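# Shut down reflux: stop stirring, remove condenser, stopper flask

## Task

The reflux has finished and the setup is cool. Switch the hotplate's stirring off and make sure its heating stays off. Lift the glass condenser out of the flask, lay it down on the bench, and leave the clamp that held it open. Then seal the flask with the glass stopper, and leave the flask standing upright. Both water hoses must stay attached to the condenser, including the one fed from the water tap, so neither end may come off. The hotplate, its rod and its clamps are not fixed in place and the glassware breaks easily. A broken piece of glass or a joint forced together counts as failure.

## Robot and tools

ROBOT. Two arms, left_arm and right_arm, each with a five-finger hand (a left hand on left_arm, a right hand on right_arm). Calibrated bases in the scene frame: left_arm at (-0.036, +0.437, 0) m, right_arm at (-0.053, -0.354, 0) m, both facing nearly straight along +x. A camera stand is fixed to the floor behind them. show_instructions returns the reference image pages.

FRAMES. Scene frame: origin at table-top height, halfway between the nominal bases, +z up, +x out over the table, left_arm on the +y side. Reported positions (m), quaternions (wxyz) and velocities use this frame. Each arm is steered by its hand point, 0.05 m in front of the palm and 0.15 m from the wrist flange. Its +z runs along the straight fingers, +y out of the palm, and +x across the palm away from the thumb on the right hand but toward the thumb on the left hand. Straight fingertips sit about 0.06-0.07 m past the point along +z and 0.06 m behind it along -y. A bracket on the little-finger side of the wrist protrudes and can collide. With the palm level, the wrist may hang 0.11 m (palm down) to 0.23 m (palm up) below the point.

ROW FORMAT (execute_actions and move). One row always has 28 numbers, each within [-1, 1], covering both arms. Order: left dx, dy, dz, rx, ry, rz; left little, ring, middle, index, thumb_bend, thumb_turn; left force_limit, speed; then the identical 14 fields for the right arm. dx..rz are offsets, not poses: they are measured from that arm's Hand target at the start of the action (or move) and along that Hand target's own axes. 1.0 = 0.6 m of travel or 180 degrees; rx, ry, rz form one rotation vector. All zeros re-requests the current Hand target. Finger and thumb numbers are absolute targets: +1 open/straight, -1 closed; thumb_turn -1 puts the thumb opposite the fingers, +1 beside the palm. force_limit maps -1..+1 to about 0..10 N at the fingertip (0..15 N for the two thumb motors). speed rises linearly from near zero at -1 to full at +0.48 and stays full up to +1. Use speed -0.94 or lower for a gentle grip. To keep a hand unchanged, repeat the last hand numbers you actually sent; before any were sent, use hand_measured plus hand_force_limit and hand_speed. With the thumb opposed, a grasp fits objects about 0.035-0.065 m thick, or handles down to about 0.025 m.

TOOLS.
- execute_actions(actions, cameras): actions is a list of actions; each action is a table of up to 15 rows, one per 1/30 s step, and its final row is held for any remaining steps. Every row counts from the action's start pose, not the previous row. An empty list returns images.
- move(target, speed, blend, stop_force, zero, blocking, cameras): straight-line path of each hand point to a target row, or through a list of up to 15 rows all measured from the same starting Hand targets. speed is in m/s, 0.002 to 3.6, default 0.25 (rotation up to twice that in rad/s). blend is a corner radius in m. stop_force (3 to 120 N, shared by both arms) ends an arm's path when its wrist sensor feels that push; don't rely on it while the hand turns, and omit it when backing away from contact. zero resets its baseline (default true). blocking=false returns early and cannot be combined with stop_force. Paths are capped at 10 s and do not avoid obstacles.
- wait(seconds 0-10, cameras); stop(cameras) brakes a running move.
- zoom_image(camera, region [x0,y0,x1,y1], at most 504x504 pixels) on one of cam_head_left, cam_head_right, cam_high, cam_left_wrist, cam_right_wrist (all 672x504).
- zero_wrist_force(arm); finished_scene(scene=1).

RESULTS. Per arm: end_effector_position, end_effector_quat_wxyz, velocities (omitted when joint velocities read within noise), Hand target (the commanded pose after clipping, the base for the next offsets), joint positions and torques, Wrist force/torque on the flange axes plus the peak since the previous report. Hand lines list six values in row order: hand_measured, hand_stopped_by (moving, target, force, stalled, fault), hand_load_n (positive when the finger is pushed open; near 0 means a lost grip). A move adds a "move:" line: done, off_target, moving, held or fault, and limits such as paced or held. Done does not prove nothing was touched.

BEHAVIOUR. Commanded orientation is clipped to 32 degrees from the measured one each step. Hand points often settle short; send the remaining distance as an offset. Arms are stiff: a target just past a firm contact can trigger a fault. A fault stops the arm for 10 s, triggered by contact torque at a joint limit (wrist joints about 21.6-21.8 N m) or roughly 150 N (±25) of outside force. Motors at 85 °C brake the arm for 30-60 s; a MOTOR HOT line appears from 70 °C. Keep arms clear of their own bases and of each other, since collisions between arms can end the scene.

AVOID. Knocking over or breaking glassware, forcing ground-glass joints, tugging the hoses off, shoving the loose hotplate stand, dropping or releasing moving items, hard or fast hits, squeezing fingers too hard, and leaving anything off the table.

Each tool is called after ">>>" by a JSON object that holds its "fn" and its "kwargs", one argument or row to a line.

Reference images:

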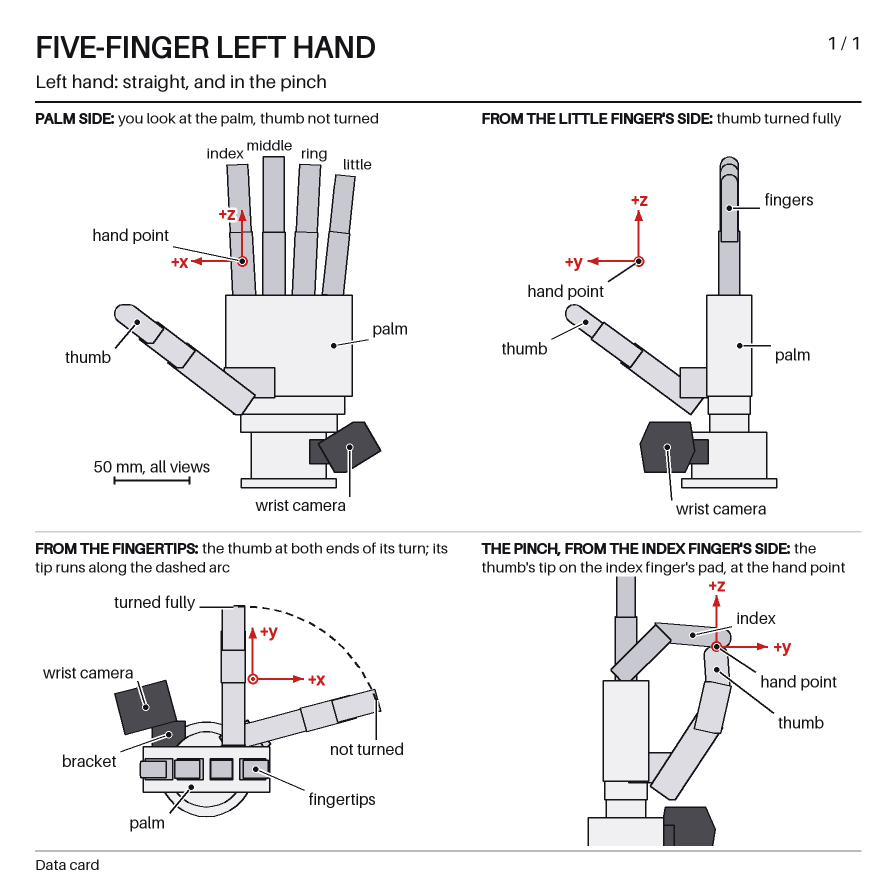

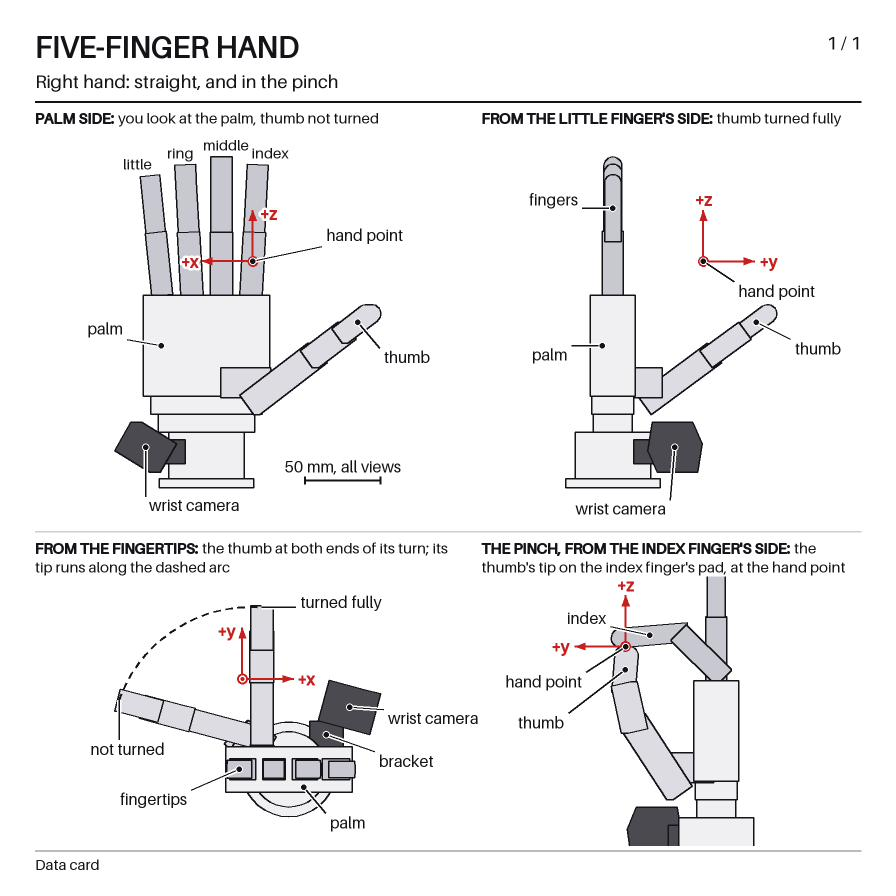

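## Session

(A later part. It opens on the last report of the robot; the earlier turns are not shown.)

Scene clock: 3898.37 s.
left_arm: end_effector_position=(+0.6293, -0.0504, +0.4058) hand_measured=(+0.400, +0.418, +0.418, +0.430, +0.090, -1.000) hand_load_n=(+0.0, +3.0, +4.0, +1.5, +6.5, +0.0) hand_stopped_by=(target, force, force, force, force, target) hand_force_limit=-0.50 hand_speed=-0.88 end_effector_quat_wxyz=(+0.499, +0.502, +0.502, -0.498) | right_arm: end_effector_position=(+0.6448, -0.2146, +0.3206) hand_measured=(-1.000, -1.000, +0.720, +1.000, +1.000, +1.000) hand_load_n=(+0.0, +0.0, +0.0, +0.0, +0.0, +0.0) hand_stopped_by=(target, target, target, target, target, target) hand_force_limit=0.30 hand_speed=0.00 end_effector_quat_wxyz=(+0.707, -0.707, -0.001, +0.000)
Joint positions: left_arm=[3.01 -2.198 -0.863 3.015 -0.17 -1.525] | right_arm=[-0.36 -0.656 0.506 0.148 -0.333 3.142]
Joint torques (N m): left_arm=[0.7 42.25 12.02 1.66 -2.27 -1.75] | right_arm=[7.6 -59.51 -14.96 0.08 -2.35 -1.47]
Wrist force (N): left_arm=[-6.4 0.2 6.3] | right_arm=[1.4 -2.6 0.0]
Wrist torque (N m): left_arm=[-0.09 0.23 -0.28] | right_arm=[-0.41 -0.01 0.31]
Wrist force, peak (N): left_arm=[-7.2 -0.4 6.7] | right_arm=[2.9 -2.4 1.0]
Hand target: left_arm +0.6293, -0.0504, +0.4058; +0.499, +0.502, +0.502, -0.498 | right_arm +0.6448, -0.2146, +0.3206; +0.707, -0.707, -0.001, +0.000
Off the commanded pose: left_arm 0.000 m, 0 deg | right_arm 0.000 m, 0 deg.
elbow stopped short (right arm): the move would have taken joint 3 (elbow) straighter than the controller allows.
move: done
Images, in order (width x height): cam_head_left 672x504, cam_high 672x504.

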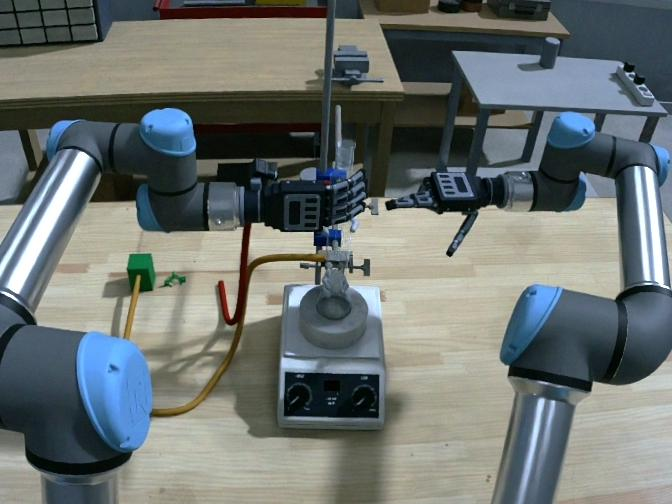

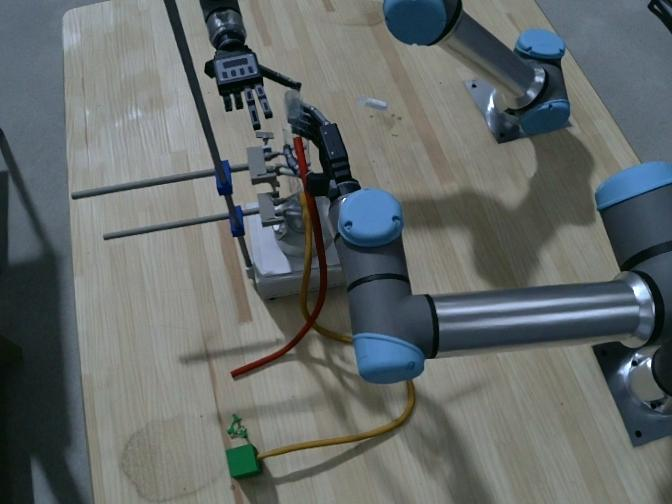

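>>> {"fn": "move", "kwargs": {
  "target": [
    [0,0,0,0,0,0, 0.4,0.4,0.4,0.4,-0.2,-1,-0.5,-0.88, 0.0033,0,0,0,0,0, -1,-1,0.72,1,1,1,0.3,0],
    [0,0,0,0,0,0, 0.4,0.4,0.4,0.4,-0.2,-1,-0.5,-0.88, 0.0033,0,0.0617,0,0,0, -1,-1,0.72,1,1,1,0.3,0]
  ],
  "speed": 0.04,
  "stop_force": 4,
  "cameras": ["cam_head_left","cam_head_right","cam_high"]
}}

>>> {"fn": "zoom_image", "kwargs": {
  "camera": "cam_high",
  "region": [205, 90, 305, 190]
}}

>>> {"fn": "zoom_image", "kwargs": {
  "camera": "cam_head_left",
  "region": [340, 160, 420, 240]
}}

>>> {"fn": "zoom_image", "kwargs": {
  "camera": "cam_head_right",
  "region": [320, 160, 400, 240]
}}

Scene clock: 3933.23 s.
left_arm: end_effector_position=(+0.6293, -0.0504, +0.4058) hand_measured=(+0.400, +0.418, +0.418, +0.430, +0.090, -1.000) hand_load_n=(+0.0, +3.0, +4.0, +1.5, +6.0, -0.5) hand_stopped_by=(target, force, force, force, force, target) hand_force_limit=-0.50 hand_speed=-0.88 end_effector_quat_wxyz=(+0.499, +0.502, +0.502, -0.498) | right_arm: end_effector_position=(+0.6467, -0.1919, +0.3205) hand_measured=(-1.000, -1.000, +0.720, +1.000, +1.000, +1.000) hand_load_n=(+0.0, +0.0, -3.5, +0.0, +0.0, +0.0) hand_stopped_by=(target, target, target, target, target, target) hand_force_limit=0.30 hand_speed=0.00 end_effector_quat_wxyz=(+0.707, -0.707, -0.001, +0.000)
Joint positions: left_arm=[3.01 -2.198 -0.863 3.015 -0.17 -1.525] | right_arm=[-0.33 -0.662 0.516 0.144 -0.302 3.142]
Joint torques (N m): left_arm=[-1.34 42.29 12.09 1.55 -1.98 -1.78] | right_arm=[7.31 -42.73 -34.01 2.75 2.62 -1.43]
Wrist force (N): left_arm=[-6.3 0.0 5.9] | right_arm=[1.7 0.6 0.8]
Wrist torque (N m): left_arm=[-0.07 0.26 -0.30] | right_arm=[-0.59 -0.05 0.36]
Wrist force, peak (N): left_arm=[-6.6 0.3 6.7] | right_arm=[2.8 1.9 -5.7]
Hand target: left_arm +0.6293, -0.0504, +0.4058; +0.499, +0.502, +0.502, -0.498 | right_arm +0.6467, -0.1919, +0.3205; +0.707, -0.707, -0.001, +0.000 (not the last commanded pose)
Off the commanded pose: left_arm 0.000 m, 0 deg | right_arm 0.014 m, 0 deg.
move: contact (right_arm); path passed 1 of 2 targets
Images, in order (width x height): cam_head_left 672x504, cam_head_right 672x504, cam_high 672x504.

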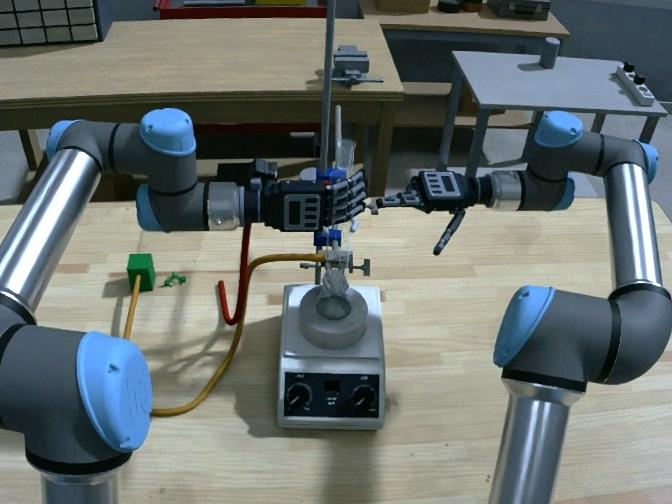

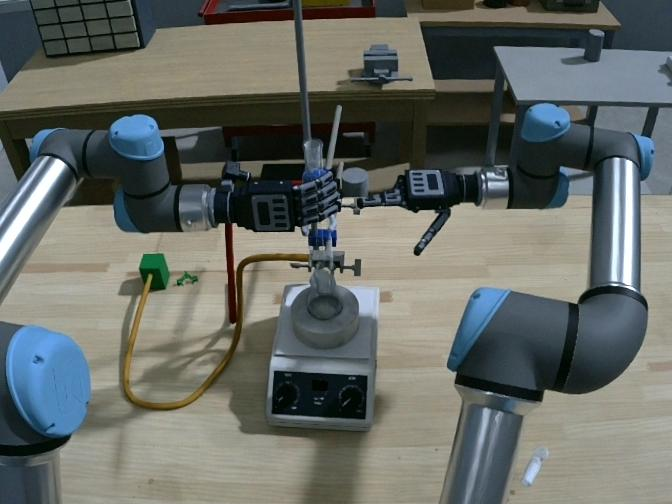

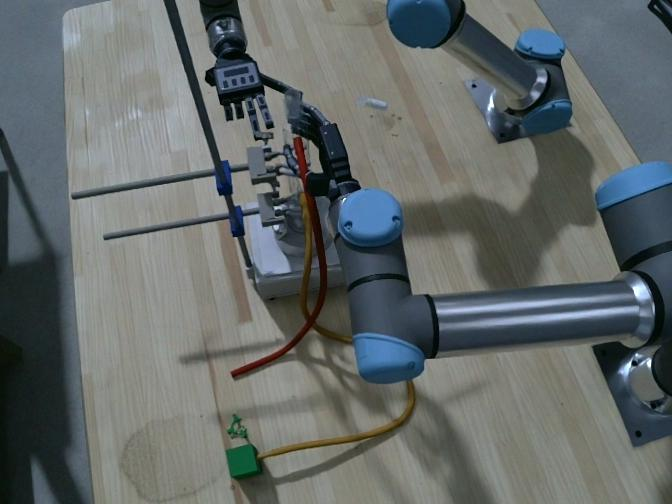

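Scaled by 5.040 from the camera's 672x504 image, which has a finer 960x720 frame.

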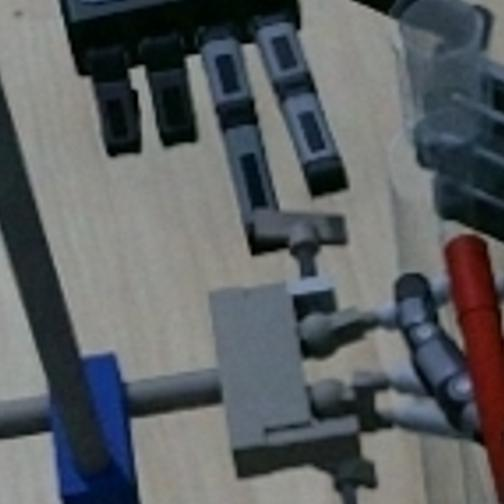

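Scaled by 6.300 from the camera's 672x504 image, which has a finer 960x720 frame.

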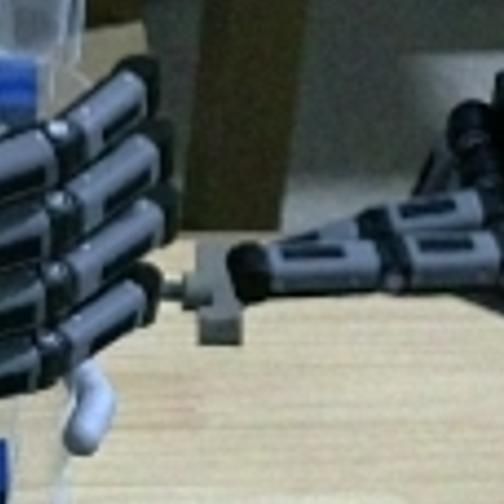

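Scaled by 6.300 from the camera's 672x504 image, which has a finer 960x720 frame.

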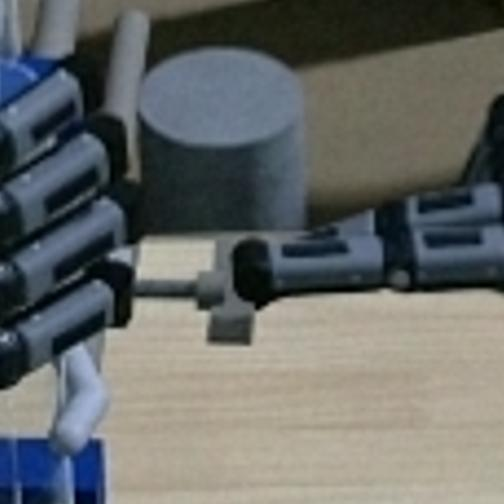

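>>> {"fn": "move", "kwargs": {
  "target": [
    [0,0,0,0,0,0, 0.4,0.4,0.4,0.4,-0.2,-1,-0.5,-0.88, 0,0,-0.04,0,0,0, -1,-1,0.6,1,1,1,0.3,0],
    [0,0,0,0,0,0, 0.4,0.4,0.4,0.4,-0.2,-1,-0.5,-0.88, 0,0.001,0.0248,0,0,0, -1,-1,0.6,1,1,1,0.3,0]
  ],
  "speed": 0.04,
  "cameras": ["cam_head_left","cam_head_right","cam_high"]
}}

>>> {"fn": "zoom_image", "kwargs": {
  "camera": "cam_high",
  "region": [205, 90, 305, 190]
}}

>>> {"fn": "zoom_image", "kwargs": {
  "camera": "cam_head_left",
  "region": [340, 160, 420, 240]
}}

Scene clock: 3949.60 s.
left_arm: end_effector_position=(+0.6293, -0.0504, +0.4058) hand_measured=(+0.400, +0.418, +0.418, +0.430, +0.090, -1.000) hand_load_n=(+0.0, +3.0, +4.0, +1.5, +6.0, +0.0) hand_stopped_by=(target, force, force, force, force, target) hand_force_limit=-0.50 hand_speed=-0.88 end_effector_quat_wxyz=(+0.499, +0.502, +0.502, -0.498) | right_arm: end_effector_position=(+0.6468, -0.1769, +0.3199) hand_measured=(-1.000, -1.000, +0.600, +1.000, +1.000, +1.000) hand_load_n=(+0.0, +0.0, +0.0, +0.0, +0.0, -0.5) hand_stopped_by=(target, target, target, target, target, target) hand_force_limit=0.30 hand_speed=0.00 end_effector_quat_wxyz=(+0.707, -0.707, +0.000, -0.001) end_effector_velocity=(-0.001, -0.003, +0.000) end_effector_angular_velocity=(+0.000, -0.001, +0.002)
Joint positions: left_arm=[3.01 -2.198 -0.863 3.015 -0.17 -1.525] | right_arm=[-0.31 -0.67 0.533 0.135 -0.282 3.142]
Joint velocities: left_arm=[within noise] | right_arm=[-0.004 0 -0.001 -0.001 -0.006 0]
Joint torques (N m): left_arm=[-2.18 42.88 13.03 1.78 -1.86 -1.41] | right_arm=[-6.97 -46.74 -31.04 0.12 -2.28 1.38]
Wrist force (N): left_arm=[-5.3 -0.3 5.8] | right_arm=[1.6 -2.5 -0.2]
Wrist torque (N m): left_arm=[-0.10 0.23 -0.24] | right_arm=[-0.36 -0.01 0.32]
Wrist force, peak (N): left_arm=[-6.5 0.0 6.1] | right_arm=[1.9 -2.7 0.1]
Hand target: left_arm +0.6293, -0.0504, +0.4058; +0.499, +0.502, +0.502, -0.498 | right_arm +0.6467, -0.1770, +0.3199; +0.707, -0.707, -0.001, +0.000
Off the commanded pose: left_arm 0.000 m, 0 deg | right_arm 0.000 m, 0 deg.
move: done
Images, in order (width x height): cam_head_left 672x504, cam_head_right 672x504, cam_high 672x504.

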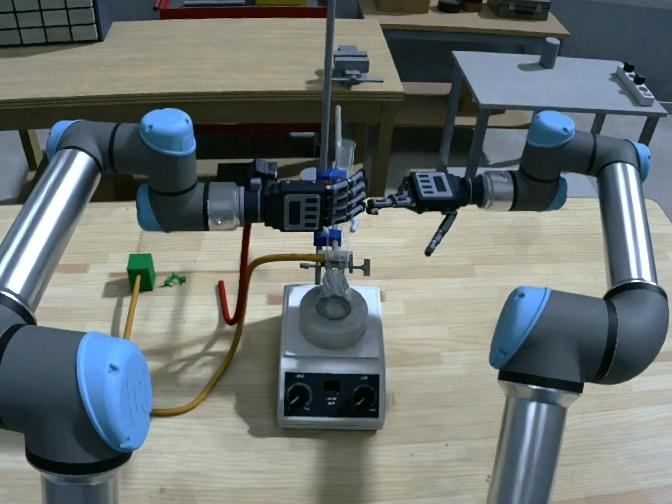

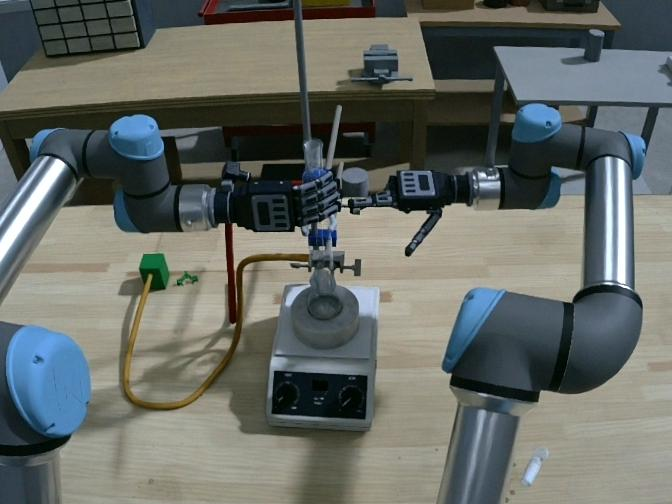

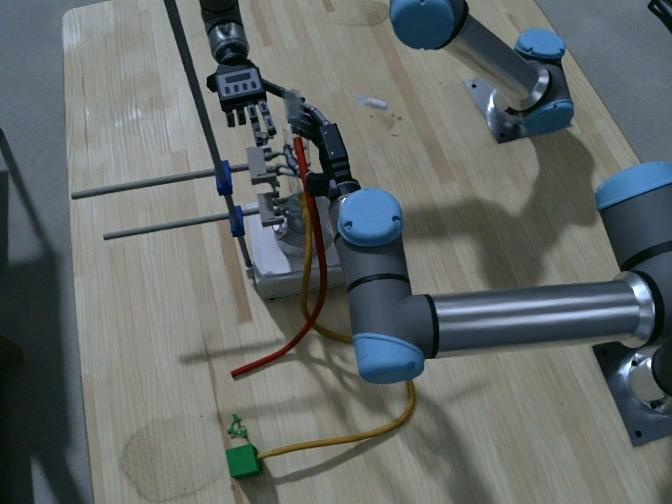

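Scaled by 5.040 from the camera's 672x504 image, which has a finer 960x720 frame.

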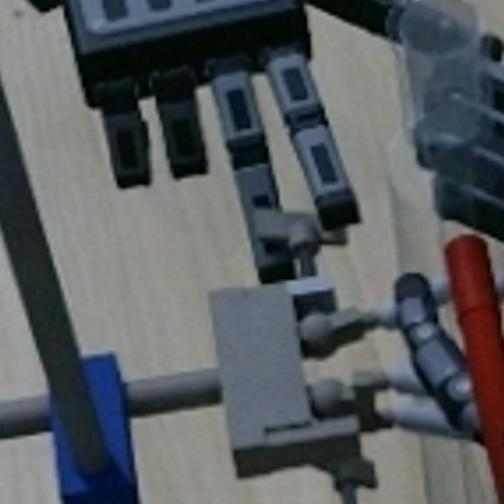

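Scaled by 6.300 from the camera's 672x504 image, which has a finer 960x720 frame.

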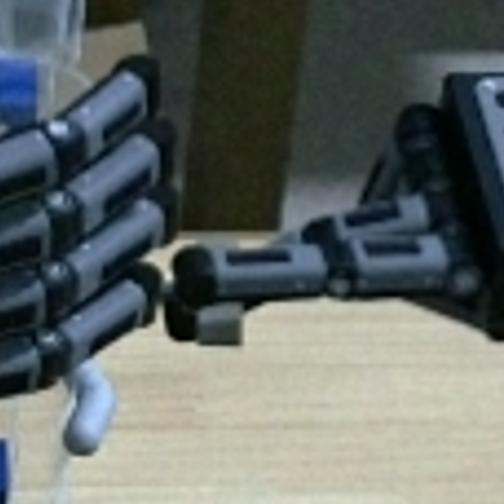

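>>> {"fn": "move", "kwargs": {
  "target": [
    [0,0,0,0,0,0, 0.4,0.4,0.4,0.4,-0.2,-1,-0.5,-0.88, 0,0,0,0,0,0, -1,-1,0.66,1,1,1,0.3,0],
    [0,0,0,0,0,0, 0.4,0.4,0.4,0.4,-0.2,-1,-0.5,-0.88, 0.0141,0.0008,0,0,0,-0.0556, -1,-1,0.66,1,1,1,0.3,0],
    [0,0,0,0,0,0, 0.4,0.4,0.4,0.4,-0.2,-1,-0.5,-0.88, 0.0281,-0.001,0,0,0,-0.1111, -1,-1,0.66,1,1,1,0.3,0]
  ],
  "speed": 0.05,
  "cameras": ["cam_head_left","cam_head_right","cam_high"]
}}

>>> {"fn": "zoom_image", "kwargs": {
  "camera": "cam_high",
  "region": [205, 90, 305, 190]
}}

>>> {"fn": "zoom_image", "kwargs": {
  "camera": "cam_head_left",
  "region": [340, 160, 420, 240]
}}

Scene clock: 3974.40 s.
left_arm: end_effector_position=(+0.6293, -0.0504, +0.4058) hand_measured=(+0.400, +0.418, +0.418, +0.430, +0.090, -1.000) hand_load_n=(+0.0, +2.0, +4.0, +2.5, +6.0, -0.5) hand_stopped_by=(target, force, force, force, force, target) hand_force_limit=-0.50 hand_speed=-0.88 end_effector_quat_wxyz=(+0.499, +0.502, +0.502, -0.498) | right_arm: end_effector_position=(+0.6636, -0.1770, +0.3206) hand_measured=(-1.000, -1.000, +0.634, +1.000, +1.000, +1.000) hand_load_n=(+0.0, +0.0, -29.5, +0.0, +0.0, +0.0) hand_stopped_by=(target, target, target, target, target, target) hand_force_limit=0.30 hand_speed=0.00 end_effector_quat_wxyz=(+0.696, -0.696, -0.123, -0.123)
Joint positions: left_arm=[3.01 -2.198 -0.863 3.015 -0.17 -1.525] | right_arm=[-0.312 -0.691 0.552 0.136 -0.285 2.793]
Joint torques (N m): left_arm=[-3.69 41.76 11.94 1.65 -1.83 -1.4] | right_arm=[-9.89 -63.98 -38.08 5.34 -1.9 1.36]
Wrist force (N): left_arm=[-9.3 -0.9 5.0] | right_arm=[-11.0 30.0 1.7]
Wrist torque (N m): left_arm=[-0.03 0.14 -0.44] | right_arm=[-1.71 -0.63 0.54]
Wrist force, peak (N): left_arm=[-9.6 -0.7 4.8] | right_arm=[-10.8 30.2 0.8]
Hand target: left_arm +0.6293, -0.0504, +0.4058; +0.499, +0.502, +0.502, -0.498 | right_arm +0.6636, -0.1770, +0.3206; +0.696, -0.696, -0.123, -0.123
Off the commanded pose: left_arm 0.000 m, 0 deg | right_arm 0.000 m, 0 deg.
move: done
Images, in order (width x height): cam_head_left 672x504, cam_head_right 672x504, cam_high 672x504.

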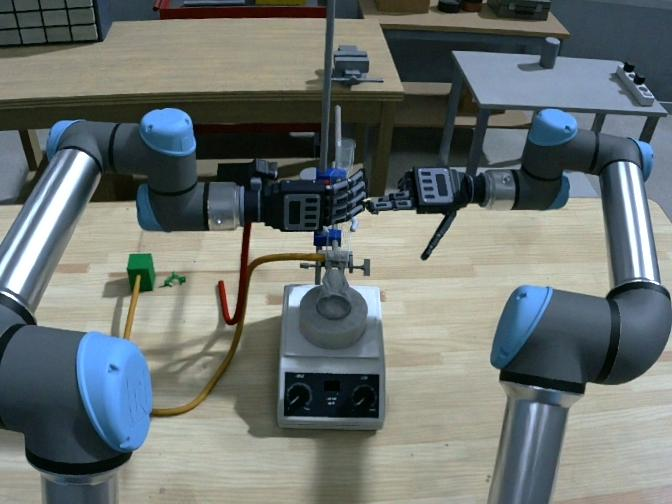

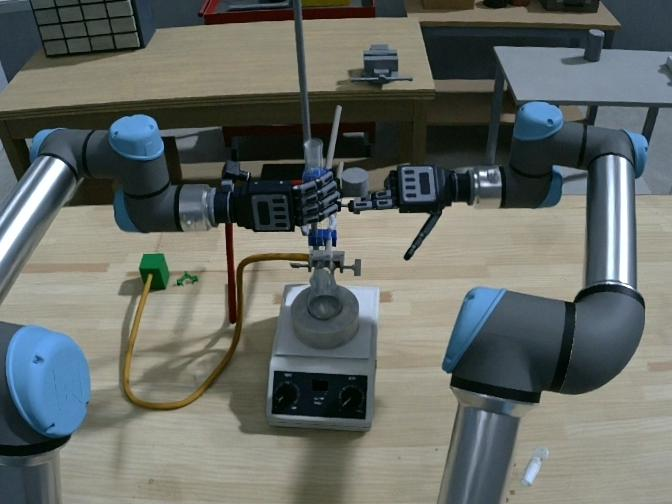

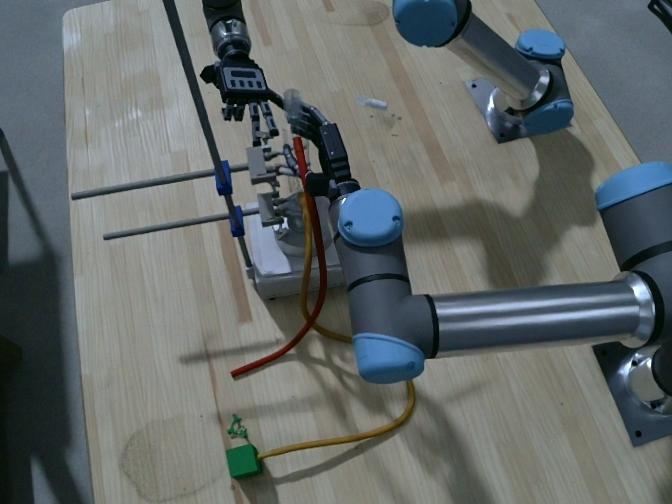

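Scaled by 5.040 from the camera's 672x504 image, which has a finer 960x720 frame.

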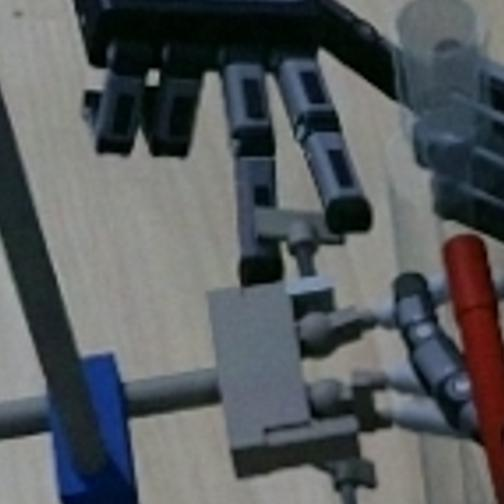

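Scaled by 6.300 from the camera's 672x504 image, which has a finer 960x720 frame.

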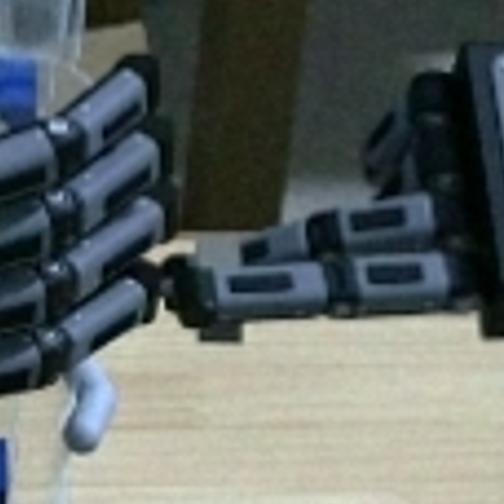

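>>> {"fn": "move", "kwargs": {
  "target": [0,0,0,0,0,0, 0.4,0.4,0.4,0.4,-0.2,-1,-0.5,-0.88, -0.0268,0.0085,0,0,0,0.1111, -1,-1,0.6,1,1,1,0.3,0],
  "speed": 0.06,
  "cameras": ["cam_right_wrist"]
}}

Scene clock: 3981.63 s.
left_arm: end_effector_position=(+0.6293, -0.0504, +0.4057) hand_measured=(+0.400, +0.418, +0.418, +0.430, +0.090, -1.000) hand_load_n=(+0.0, +2.0, +3.5, +2.0, +7.0, +0.0) hand_stopped_by=(target, force, force, force, force, target) hand_force_limit=-0.50 hand_speed=-0.88 end_effector_quat_wxyz=(+0.499, +0.502, +0.502, -0.498) | right_arm: end_effector_position=(+0.6503, -0.1770, +0.3101) hand_measured=(-1.000, -1.000, +0.600, +1.000, +1.000, +1.000) hand_load_n=(+0.0, +0.0, +0.0, +1.5, +0.0, -0.5) hand_stopped_by=(target, target, target, target, target, target) hand_force_limit=0.30 hand_speed=0.00 end_effector_quat_wxyz=(+0.707, -0.707, -0.001, +0.000)
Joint positions: left_arm=[3.01 -2.198 -0.863 3.015 -0.17 -1.525] | right_arm=[-0.308 -0.659 0.538 0.119 -0.281 3.142]
Joint torques (N m): left_arm=[-6.19 45.59 12.75 1.46 -1.56 -1.2] | right_arm=[6.06 -53.02 -9.93 -2.37 5.28 -2.01]
Wrist force (N): left_arm=[-1.7 3.4 7.5] | right_arm=[-6.9 -10.6 -1.5]
Wrist torque (N m): left_arm=[-0.05 0.34 -0.21] | right_arm=[0.07 -0.45 -0.15]
Wrist force, peak (N): left_arm=[-9.4 -0.8 5.1] | right_arm=[-10.8 30.1 1.8]
Hand target: left_arm +0.6293, -0.0504, +0.4058; +0.499, +0.502, +0.502, -0.498 | right_arm +0.6502, -0.1770, +0.3102; +0.707, -0.707, -0.001, +0.000
Off the commanded pose: left_arm 0.000 m, 0 deg | right_arm 0.000 m, 0 deg.
move: done
Images, in order (width x height): cam_right_wrist 672x504.

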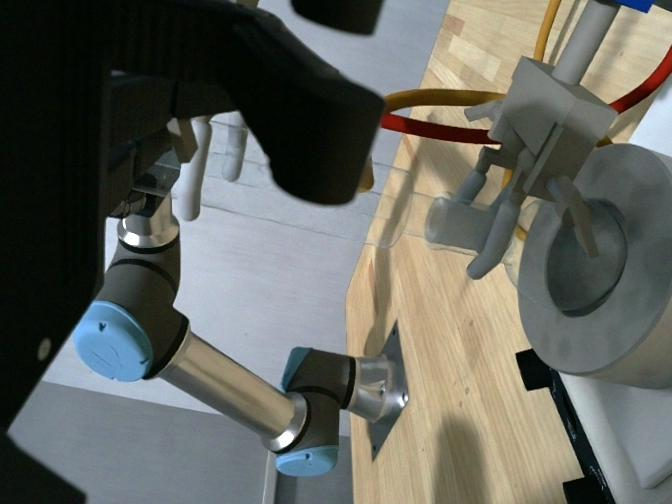

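>>> {"fn": "move", "kwargs": {
  "target": [0,0,0,0,0,0, 0.4,0.4,0.4,0.4,-0.2,-1,-0.5,-0.88, -0.006,-0.0162,0,0,0,0, -1,-1,0.6,1,1,1,0.3,0],
  "speed": 0.04,
  "cameras": ["cam_head_left","cam_high"]
}}

>>> {"fn": "zoom_image", "kwargs": {
  "camera": "cam_high",
  "region": [205, 90, 305, 190]
}}

>>> {"fn": "zoom_image", "kwargs": {
  "camera": "cam_head_left",
  "region": [340, 160, 420, 240]
}}

Scene clock: 3987.73 s.
left_arm: end_effector_position=(+0.6293, -0.0504, +0.4058) hand_measured=(+0.400, +0.418, +0.418, +0.430, +0.090, -1.000) hand_load_n=(+0.0, +2.5, +4.0, +2.0, +6.5, -0.5) hand_stopped_by=(target, force, force, force, force, target) hand_force_limit=-0.50 hand_speed=-0.88 end_effector_quat_wxyz=(+0.499, +0.502, +0.502, -0.498) | right_arm: end_effector_position=(+0.6465, -0.1770, +0.3202) hand_measured=(-1.000, -1.000, +0.600, +1.000, +1.000, +1.000) hand_load_n=(+0.0, +0.0, +0.0, +0.0, +0.0, +0.0) hand_stopped_by=(target, target, target, target, target, target) hand_force_limit=0.30 hand_speed=0.00 end_effector_quat_wxyz=(+0.707, -0.707, -0.001, +0.000)
Joint positions: left_arm=[3.01 -2.198 -0.863 3.015 -0.17 -1.525] | right_arm=[-0.31 -0.671 0.534 0.135 -0.283 3.142]
Joint torques (N m): left_arm=[-6.86 56.38 14.89 1.44 -1.19 -0.99] | right_arm=[-6.25 -40.8 -29.43 -0.58 -2.05 -1.46]
Wrist force (N): left_arm=[-2.9 -0.6 5.6] | right_arm=[1.7 -3.0 -0.6]
Wrist torque (N m): left_arm=[0.01 0.32 -0.14] | right_arm=[-0.40 -0.02 0.36]
Wrist force, peak (N): left_arm=[-2.1 3.1 7.5] | right_arm=[-6.7 -10.5 -1.8]
Hand target: left_arm +0.6293, -0.0504, +0.4058; +0.499, +0.502, +0.502, -0.498 | right_arm +0.6466, -0.1770, +0.3200; +0.707, -0.707, -0.001, +0.000
Off the commanded pose: left_arm 0.000 m, 0 deg | right_arm 0.000 m, 0 deg.
move: done
Images, in order (width x height): cam_head_left 672x504, cam_high 672x504.

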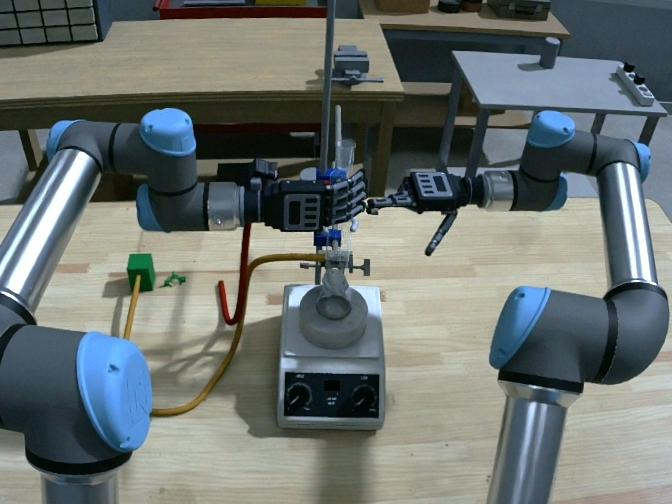

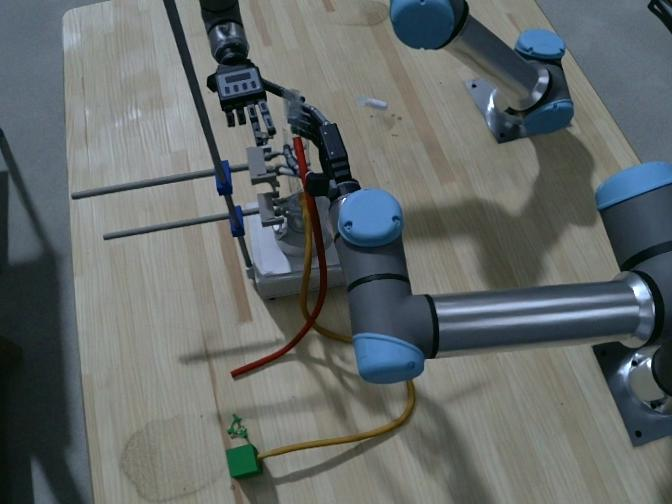

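Scaled by 5.040 from the camera's 672x504 image, which has a finer 960x720 frame.

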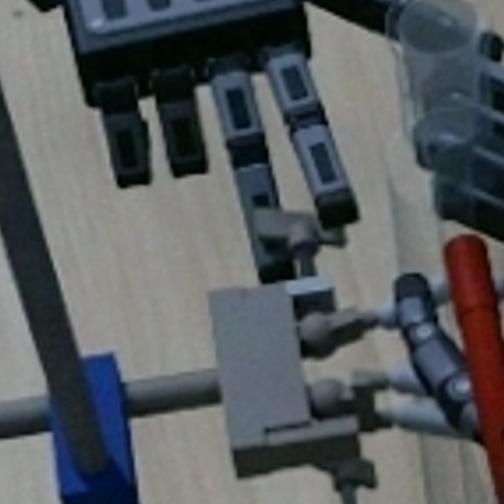

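Scaled by 6.300 from the camera's 672x504 image, which has a finer 960x720 frame.

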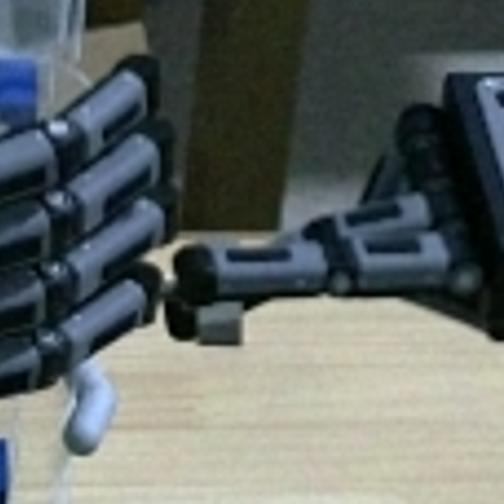

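>>> {"fn": "move", "kwargs": {
  "target": [0,0,0,0,0,0, 0.4,0.4,0.4,0.4,-0.2,-1,-0.5,-0.88, 0,0.0083,0,0,0,0, -1,-1,0.6,1,1,1,0.3,0],
  "speed": 0.03
}}

>>> {"fn": "execute_actions", "kwargs": {
  "actions": [
    [[0,0,0,0,0,0, 0.4,0.4,0.4,0.4,-0.2,-1,-0.5,-0.88, 0,0,0,0,0,0, -1,-1,0.66,1,1,1,0.3,-0.5]]
  ]
}}

>>> {"fn": "execute_actions", "kwargs": {
  "actions": [
    [[0,0,0,0,0,0, 0.4,0.4,0.4,0.4,-0.2,-1,-0.5,-0.88, 0,0,0,0,0,0, -1,-1,0.7,1,1,1,0.3,-0.5]]
  ]
}}

Scene clock: 4005.63 s.
left_arm: end_effector_position=(+0.6293, -0.0504, +0.4058) hand_measured=(+0.400, +0.418, +0.418, +0.430, +0.090, -1.000) hand_load_n=(+0.0, +2.5, +4.0, +2.0, +6.5, -0.5) hand_stopped_by=(target, force, force, force, force, target) hand_force_limit=-0.50 hand_speed=-0.88 end_effector_quat_wxyz=(+0.499, +0.502, +0.502, -0.498) | right_arm: end_effector_position=(+0.6466, -0.1770, +0.3149) hand_measured=(-1.000, -1.000, +0.600, +1.000, +1.000, +1.000) hand_load_n=(+0.0, +0.0, +0.0, -0.5, +0.0, -0.5) hand_stopped_by=(target, target, target, target, target, target) hand_force_limit=0.30 hand_speed=0.00 end_effector_quat_wxyz=(+0.707, -0.707, -0.001, +0.000)
Joint positions: left_arm=[3.01 -2.198 -0.863 3.015 -0.17 -1.525] | right_arm=[-0.31 -0.673 0.552 0.119 -0.283 3.142]
Joint torques (N m): left_arm=[-6.45 56.1 13.73 1.5 -0.99 -0.92] | right_arm=[7.13 -57.93 -31.45 1.91 1.5 1.34]
Wrist force (N): left_arm=[-2.6 -0.7 5.7] | right_arm=[1.4 -3.0 -0.6]
Wrist torque (N m): left_arm=[-0.01 0.30 -0.14] | right_arm=[-0.40 0.03 0.36]
Wrist force, peak (N): left_arm=[-2.9 -0.6 5.9] | right_arm=[1.5 -3.2 -0.3]
Hand target: left_arm +0.6293, -0.0504, +0.4058; +0.499, +0.502, +0.502, -0.498 | right_arm +0.6466, -0.1770, +0.3150; +0.707, -0.707, -0.001, +0.000
Off the commanded pose: left_arm 0.000 m, 0 deg | right_arm 0.000 m, 0 deg.
move: done

Scene clock: 4006.33 s.
left_arm: end_effector_position=(+0.6293, -0.0504, +0.4058) hand_measured=(+0.400, +0.418, +0.418, +0.430, +0.090, -1.000) hand_load_n=(+0.0, +2.5, +3.5, +2.0, +6.5, -0.5) hand_stopped_by=(target, force, force, force, force, target) hand_force_limit=-0.50 hand_speed=-0.88 end_effector_quat_wxyz=(+0.499, +0.502, +0.502, -0.498) | right_arm: end_effector_position=(+0.6466, -0.1770, +0.3150) hand_measured=(-1.000, -1.000, +0.660, +1.000, +1.000, +1.000) hand_load_n=(+0.0, +0.0, +0.0, -0.5, +0.0, -0.5) hand_stopped_by=(target, target, target, target, target, target) hand_force_limit=0.30 hand_speed=-0.50 end_effector_quat_wxyz=(+0.707, -0.707, -0.001, +0.000)
Joint positions: left_arm=[3.01 -2.198 -0.863 3.015 -0.17 -1.525] | right_arm=[-0.31 -0.673 0.552 0.119 -0.283 3.142]
Joint torques (N m): left_arm=[-7.53 56.43 14.35 1.48 -0.49 -0.99] | right_arm=[6.52 -52.11 -32.78 2.33 1.38 1.07]
Wrist force (N): left_arm=[-2.6 -0.8 5.7] | right_arm=[1.5 -3.0 -0.4]
Wrist torque (N m): left_arm=[-0.02 0.29 -0.12] | right_arm=[-0.41 0.02 0.36]
Wrist force, peak (N): left_arm=[-2.7 -0.7 5.8] | right_arm=[1.6 -3.0 -0.5]
Hand target: left_arm +0.6293, -0.0504, +0.4058; +0.499, +0.502, +0.502, -0.498 | right_arm +0.6466, -0.1770, +0.3150; +0.707, -0.707, -0.001, +0.000
Off the commanded pose: left_arm 0.000 m, 0 deg | right_arm 0.000 m, 0 deg.
Step readings (end_effector_position of left_arm | right_arm):
0: (+0.6293, -0.0504, +0.4058) | (+0.6466, -0.1770, +0.3149)
1: (+0.6293, -0.0504, +0.4058) | (+0.6466, -0.1770, +0.3149)
2: (+0.6293, -0.0504, +0.4058) | (+0.6466, -0.1770, +0.3149)
4: (+0.6293, -0.0504, +0.4058) | (+0.6466, -0.1770, +0.3149)
8: (+0.6293, -0.0504, +0.4058) | (+0.6466, -0.1770, +0.3150)
15: (+0.6293, -0.0504, +0.4058) | (+0.6466, -0.1770, +0.3150)

Scene clock: 4007.03 s.
left_arm: end_effector_position=(+0.6293, -0.0504, +0.4058) hand_measured=(+0.400, +0.418, +0.418, +0.430, +0.090, -1.000) hand_load_n=(+0.0, +2.5, +4.0, +2.0, +6.5, -0.5) hand_stopped_by=(target, force, force, force, force, target) hand_force_limit=-0.50 hand_speed=-0.88 end_effector_quat_wxyz=(+0.499, +0.502, +0.502, -0.498) | right_arm: end_effector_position=(+0.6466, -0.1770, +0.3150) hand_measured=(-1.000, -1.000, +0.700, +1.000, +1.000, +1.000) hand_load_n=(+0.0, +0.0, -2.5, +0.0, +0.0, +0.0) hand_stopped_by=(target, target, target, target, target, target) hand_force_limit=0.30 hand_speed=-0.50 end_effector_quat_wxyz=(+0.707, -0.707, -0.001, +0.000)
Joint positions: left_arm=[3.01 -2.198 -0.863 3.015 -0.17 -1.525] | right_arm=[-0.31 -0.673 0.552 0.119 -0.283 3.142]
Joint torques (N m): left_arm=[-6.68 55.64 14.03 1.53 -0.56 -0.98] | right_arm=[6.18 -46.66 -32.95 1.98 1.45 0.84]
Wrist force (N): left_arm=[-3.0 -0.4 5.7] | right_arm=[1.5 -0.8 -0.4]
Wrist torque (N m): left_arm=[-0.01 0.28 -0.14] | right_arm=[-0.47 -0.01 0.40]
Wrist force, peak (N): left_arm=[-2.9 -0.5 5.7] | right_arm=[1.5 -3.1 -0.7]
Hand target: left_arm +0.6293, -0.0504, +0.4058; +0.499, +0.502, +0.502, -0.498 | right_arm +0.6466, -0.1770, +0.3150; +0.707, -0.707, -0.001, +0.000
Off the commanded pose: left_arm 0.000 m, 0 deg | right_arm 0.000 m, 0 deg.
Step readings (end_effector_position of left_arm | right_arm):
0: (+0.6293, -0.0504, +0.4058) | (+0.6466, -0.1770, +0.3150)
1: (+0.6293, -0.0504, +0.4058) | (+0.6466, -0.1770, +0.3150)
2: (+0.6293, -0.0504, +0.4058) | (+0.6466, -0.1770, +0.3150)
4: (+0.6293, -0.0504, +0.4058) | (+0.6466, -0.1770, +0.3150)
8: (+0.6293, -0.0504, +0.4058) | (+0.6466, -0.1770, +0.3150)
15: (+0.6293, -0.0504, +0.4058) | (+0.6466, -0.1770, +0.3150)

>>> {"fn": "move", "kwargs": {
  "target": [0,0,0,0,0,0, 0.4,0.4,0.4,0.4,-0.2,-1,-0.5,-0.88, 0.0119,0.0008,0,0,0,-0.0444, -1,-1,0.7,1,1,1,0.3,-0.5],
  "speed": 0.05
}}

Scene clock: 4016.87 s.
left_arm: end_effector_position=(+0.6293, -0.0504, +0.4058) hand_measured=(+0.400, +0.418, +0.418, +0.430, +0.090, -1.000) hand_load_n=(+0.0, +2.5, +3.5, +2.0, +6.5, -1.0) hand_stopped_by=(target, force, force, force, force, target) hand_force_limit=-0.50 hand_speed=-0.88 end_effector_quat_wxyz=(+0.499, +0.502, +0.502, -0.498) | right_arm: end_effector_position=(+0.6537, -0.1770, +0.3145) hand_measured=(-1.000, -1.000, +0.698, +1.000, +1.000, +1.000) hand_load_n=(+0.0, +0.0, -7.5, +0.0, +0.0, +0.0) hand_stopped_by=(target, target, target, target, target, target) hand_force_limit=0.30 hand_speed=-0.50 end_effector_quat_wxyz=(+0.705, -0.706, -0.050, -0.050)
Joint positions: left_arm=[3.01 -2.198 -0.863 3.015 -0.17 -1.525] | right_arm=[-0.31 -0.679 0.553 0.123 -0.283 3.003]
Joint torques (N m): left_arm=[-8.07 45.49 14.02 1.66 -0.17 -0.9] | right_arm=[-8.52 -48.94 -30.48 2.98 -2.25 1.37]
Wrist force (N): left_arm=[-4.4 -0.3 5.7] | right_arm=[0.1 5.1 -0.1]
Wrist torque (N m): left_arm=[-0.01 0.26 -0.19] | right_arm=[-0.72 -0.03 0.46]
Wrist force, peak (N): left_arm=[-4.6 0.1 6.1] | right_arm=[0.3 5.1 -0.1]
Hand target: left_arm +0.6293, -0.0504, +0.4058; +0.499, +0.502, +0.502, -0.498 | right_arm +0.6538, -0.1770, +0.3145; +0.705, -0.706, -0.050, -0.050
Off the commanded pose: left_arm 0.000 m, 0 deg | right_arm 0.000 m, 0 deg.
move: done

>>> {"fn": "move", "kwargs": {
  "target": [0,0,0,0,0,0, 0.4,0.4,0.4,0.4,-0.2,-1,-0.5,-0.88, 0,0.005,0,0,0,0, -1,-1,0.7,1,1,1,0.3,-0.5],
  "speed": 0.03
}}

Scene clock: 4021.37 s.
left_arm: end_effector_position=(+0.6293, -0.0504, +0.4058) hand_measured=(+0.400, +0.418, +0.418, +0.430, +0.090, -1.000) hand_load_n=(+0.0, +2.5, +4.0, +2.0, +6.0, -0.5) hand_stopped_by=(target, force, force, force, force, target) hand_force_limit=-0.50 hand_speed=-0.88 end_effector_quat_wxyz=(+0.499, +0.502, +0.502, -0.498) | right_arm: end_effector_position=(+0.6542, -0.1771, +0.3115) hand_measured=(-1.000, -1.000, +0.700, +1.000, +1.000, +1.000) hand_load_n=(+0.0, +0.0, +0.0, +0.0, +0.0, -0.5) hand_stopped_by=(target, target, target, target, target, target) hand_force_limit=0.30 hand_speed=-0.50 end_effector_quat_wxyz=(+0.705, -0.706, -0.050, -0.050)
Joint positions: left_arm=[3.01 -2.198 -0.863 3.015 -0.17 -1.525] | right_arm=[-0.31 -0.678 0.56 0.116 -0.283 3.003]
Joint torques (N m): left_arm=[-8.83 43.13 13.61 1.71 0.13 -0.83] | right_arm=[8.25 -44.03 -18.12 0.32 2.58 1.18]
Wrist force (N): left_arm=[-2.4 -0.7 5.5] | right_arm=[1.8 -2.7 -0.5]
Wrist torque (N m): left_arm=[0.00 0.27 -0.12] | right_arm=[-0.38 -0.03 0.43]
Wrist force, peak (N): left_arm=[-4.4 -0.1 6.0] | right_arm=[0.2 5.4 -0.2]
Hand target: left_arm +0.6293, -0.0504, +0.4058; +0.499, +0.502, +0.502, -0.498 | right_arm +0.6542, -0.1770, +0.3115; +0.705, -0.706, -0.050, -0.050
Off the commanded pose: left_arm 0.000 m, 0 deg | right_arm 0.000 m, 0 deg.
move: done

>>> {"fn": "move", "kwargs": {
  "target": [0,0,0,0,0,0, 0.4,0.4,0.4,0.4,-0.2,-1,-0.5,-0.88, 0.0148,0.0035,0,0,0,-0.0556, -1,-1,0.7,1,1,1,0.3,-0.5],
  "speed": 0.05
}}

Scene clock: 4034.27 s.
left_arm: end_effector_position=(+0.6293, -0.0504, +0.4058) hand_measured=(+0.400, +0.418, +0.418, +0.430, +0.090, -1.000) hand_load_n=(+0.0, +2.5, +4.0, +1.5, +6.5, -0.5) hand_stopped_by=(target, force, force, force, force, target) hand_force_limit=-0.50 hand_speed=-0.88 end_effector_quat_wxyz=(+0.499, +0.502, +0.502, -0.498) | right_arm: end_effector_position=(+0.6633, -0.1770, +0.3107) hand_measured=(-1.000, -1.000, +0.700, +1.000, +1.000, +1.000) hand_load_n=(+0.0, +0.0, +0.0, +0.0, +0.0, +0.0) hand_stopped_by=(target, target, target, target, target, target) hand_force_limit=0.30 hand_speed=-0.50 end_effector_quat_wxyz=(+0.698, -0.699, -0.111, -0.111)
Joint positions: left_arm=[3.01 -2.198 -0.863 3.015 -0.17 -1.525] | right_arm=[-0.311 -0.688 0.573 0.113 -0.284 2.828]
Joint torques (N m): left_arm=[-8.54 44.36 14.53 1.52 0.94 -0.85] | right_arm=[-8.35 -45.34 -26.87 2.45 -2.27 1.29]
Wrist force (N): left_arm=[-2.5 -0.9 5.7] | right_arm=[2.0 -2.7 -0.7]
Wrist torque (N m): left_arm=[-0.03 0.31 -0.12] | right_arm=[-0.37 -0.05 0.45]
Wrist force, peak (N): left_arm=[-2.7 -0.7 5.8] | right_arm=[1.8 -3.0 -0.6]
Hand target: left_arm +0.6293, -0.0504, +0.4058; +0.499, +0.502, +0.502, -0.498 | right_arm +0.6633, -0.1770, +0.3107; +0.698, -0.699, -0.111, -0.111
Off the commanded pose: left_arm 0.000 m, 0 deg | right_arm 0.000 m, 0 deg.
move: done

>>> {"fn": "move", "kwargs": {
  "target": [0,0,0,0,0,0, 0.4,0.4,0.4,0.4,-0.2,-1,-0.5,-0.88, 0.0148,0.0034,0,0,0,-0.0556, -1,-1,0.7,1,1,1,0.3,-0.5],
  "speed": 0.05,
  "cameras": ["cam_head_left","cam_high"]
}}

>>> {"fn": "zoom_image", "kwargs": {
  "camera": "cam_high",
  "region": [205, 90, 305, 190]
}}

>>> {"fn": "zoom_image", "kwargs": {
  "camera": "cam_head_left",
  "region": [340, 160, 420, 240]
}}

Scene clock: 4052.77 s.
left_arm: end_effector_position=(+0.6293, -0.0504, +0.4058) hand_measured=(+0.400, +0.418, +0.418, +0.430, +0.090, -1.000) hand_load_n=(+0.0, +2.5, +4.0, +1.5, +7.0, -1.0) hand_stopped_by=(target, force, force, force, force, target) hand_force_limit=-0.50 hand_speed=-0.88 end_effector_quat_wxyz=(+0.499, +0.502, +0.502, -0.498) | right_arm: end_effector_position=(+0.6723, -0.1770, +0.3116) hand_measured=(-1.000, -1.000, +0.700, +1.000, +1.000, +1.000) hand_load_n=(+0.0, +0.0, -2.0, +2.0, +0.0, +0.0) hand_stopped_by=(target, target, target, target, target, target) hand_force_limit=0.30 hand_speed=-0.50 end_effector_quat_wxyz=(+0.686, -0.686, -0.172, -0.172)
Joint positions: left_arm=[3.01 -2.198 -0.863 3.015 -0.17 -1.525] | right_arm=[-0.312 -0.699 0.588 0.108 -0.285 2.653]
Joint torques (N m): left_arm=[-8.45 45.31 14.65 1.48 1.07 -0.63] | right_arm=[-5.68 -36.11 -21.19 1.2 -2.21 0.82]
Wrist force (N): left_arm=[-0.4 0.0 5.0] | right_arm=[8.5 -14.3 -2.6]
Wrist torque (N m): left_arm=[0.04 0.37 -0.03] | right_arm=[0.41 0.17 0.87]
Wrist force, peak (N): left_arm=[-2.5 -0.6 5.8] | right_arm=[9.0 -16.2 -3.5]
Hand target: left_arm +0.6293, -0.0504, +0.4058; +0.499, +0.502, +0.502, -0.498 | right_arm +0.6724, -0.1770, +0.3115; +0.686, -0.686, -0.172, -0.172
Off the commanded pose: left_arm 0.000 m, 0 deg | right_arm 0.000 m, 0 deg.
move: done
Images, in order (width x height): cam_head_left 672x504, cam_high 672x504.

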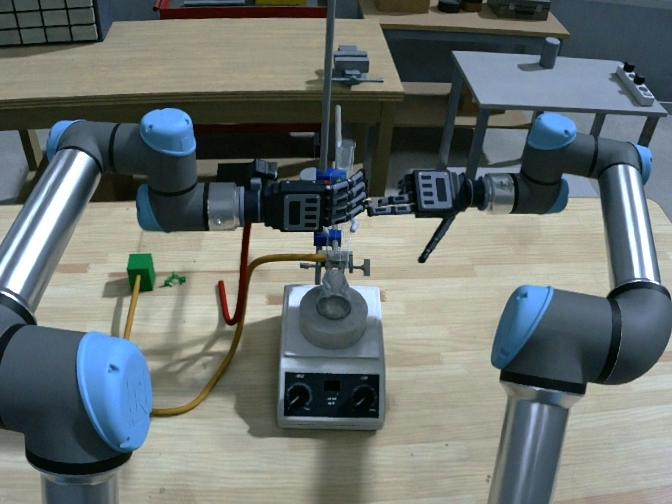

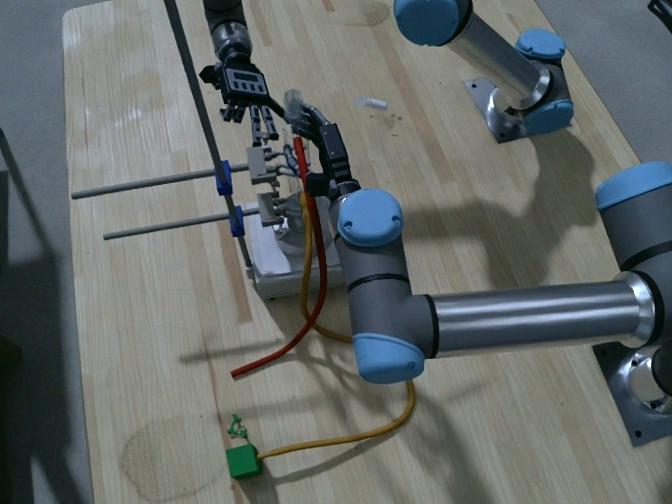

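Scaled by 5.040 from the camera's 672x504 image, which has a finer 960x720 frame.

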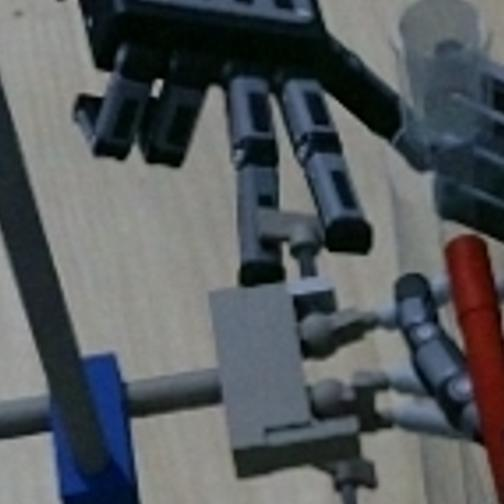

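Scaled by 6.300 from the camera's 672x504 image, which has a finer 960x720 frame.

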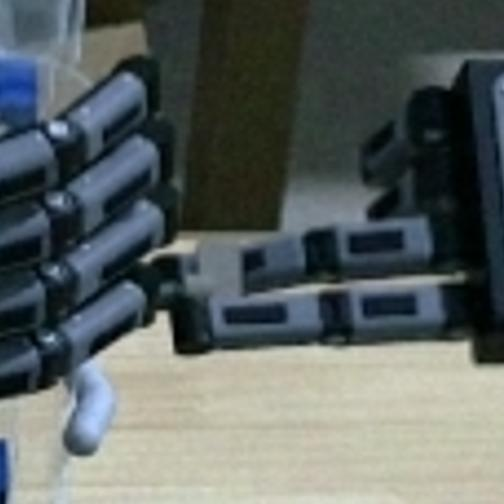

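>>> {"fn": "move", "kwargs": {
  "target": [0,0,0,0,0,0, 0.4,0.4,0.4,0.4,-0.2,-1,-0.5,-0.88, 0.0097,-0.0023,0,0,0,-0.0278, -1,-1,0.7,1,1,1,0.3,-0.5],
  "speed": 0.03
}}

Scene clock: 4062.80 s.
left_arm: end_effector_position=(+0.6293, -0.0504, +0.4058) hand_measured=(+0.400, +0.418, +0.418, +0.430, +0.090, -1.000) hand_load_n=(+0.0, +2.5, +3.5, +1.5, +7.0, -1.0) hand_stopped_by=(target, force, force, force, force, target) hand_force_limit=-0.50 hand_speed=-0.88 end_effector_quat_wxyz=(+0.499, +0.502, +0.502, -0.498) | right_arm: end_effector_position=(+0.6769, -0.1770, +0.3155) hand_measured=(-1.000, -1.000, +0.700, +1.000, +1.000, +1.000) hand_load_n=(+0.0, +0.0, -6.0, +1.0, +0.0, +0.0) hand_stopped_by=(target, target, target, target, target, target) hand_force_limit=0.30 hand_speed=-0.50 end_effector_quat_wxyz=(+0.678, -0.678, -0.202, -0.201) end_effector_velocity=(+0.000, +0.000, +0.000) end_effector_angular_velocity=(+0.000, +0.006, +0.000)
Joint positions: left_arm=[3.01 -2.198 -0.863 3.015 -0.17 -1.525] | right_arm=[-0.313 -0.703 0.587 0.114 -0.286 2.566]
Joint velocities: left_arm=[within noise] | right_arm=[0 0 0 0 0 0.006]
Joint torques (N m): left_arm=[-6.95 57.44 15.21 1.4 1.01 -0.39] | right_arm=[-9.41 -52.02 -35.18 2.03 -1.47 1.37]
Wrist force (N): left_arm=[-4.0 2.0 7.5] | right_arm=[-1.8 -0.4 1.6]
Wrist torque (N m): left_arm=[-0.03 0.33 -0.23] | right_arm=[-0.41 -0.44 0.43]
Wrist force, peak (N): left_arm=[-4.1 1.9 7.6] | right_arm=[9.3 -16.5 -2.6]
Hand target: left_arm +0.6293, -0.0504, +0.4058; +0.499, +0.502, +0.502, -0.498 | right_arm +0.6768, -0.1770, +0.3155; +0.678, -0.678, -0.201, -0.201
Off the commanded pose: left_arm 0.000 m, 0 deg | right_arm 0.000 m, 0 deg.
move: done


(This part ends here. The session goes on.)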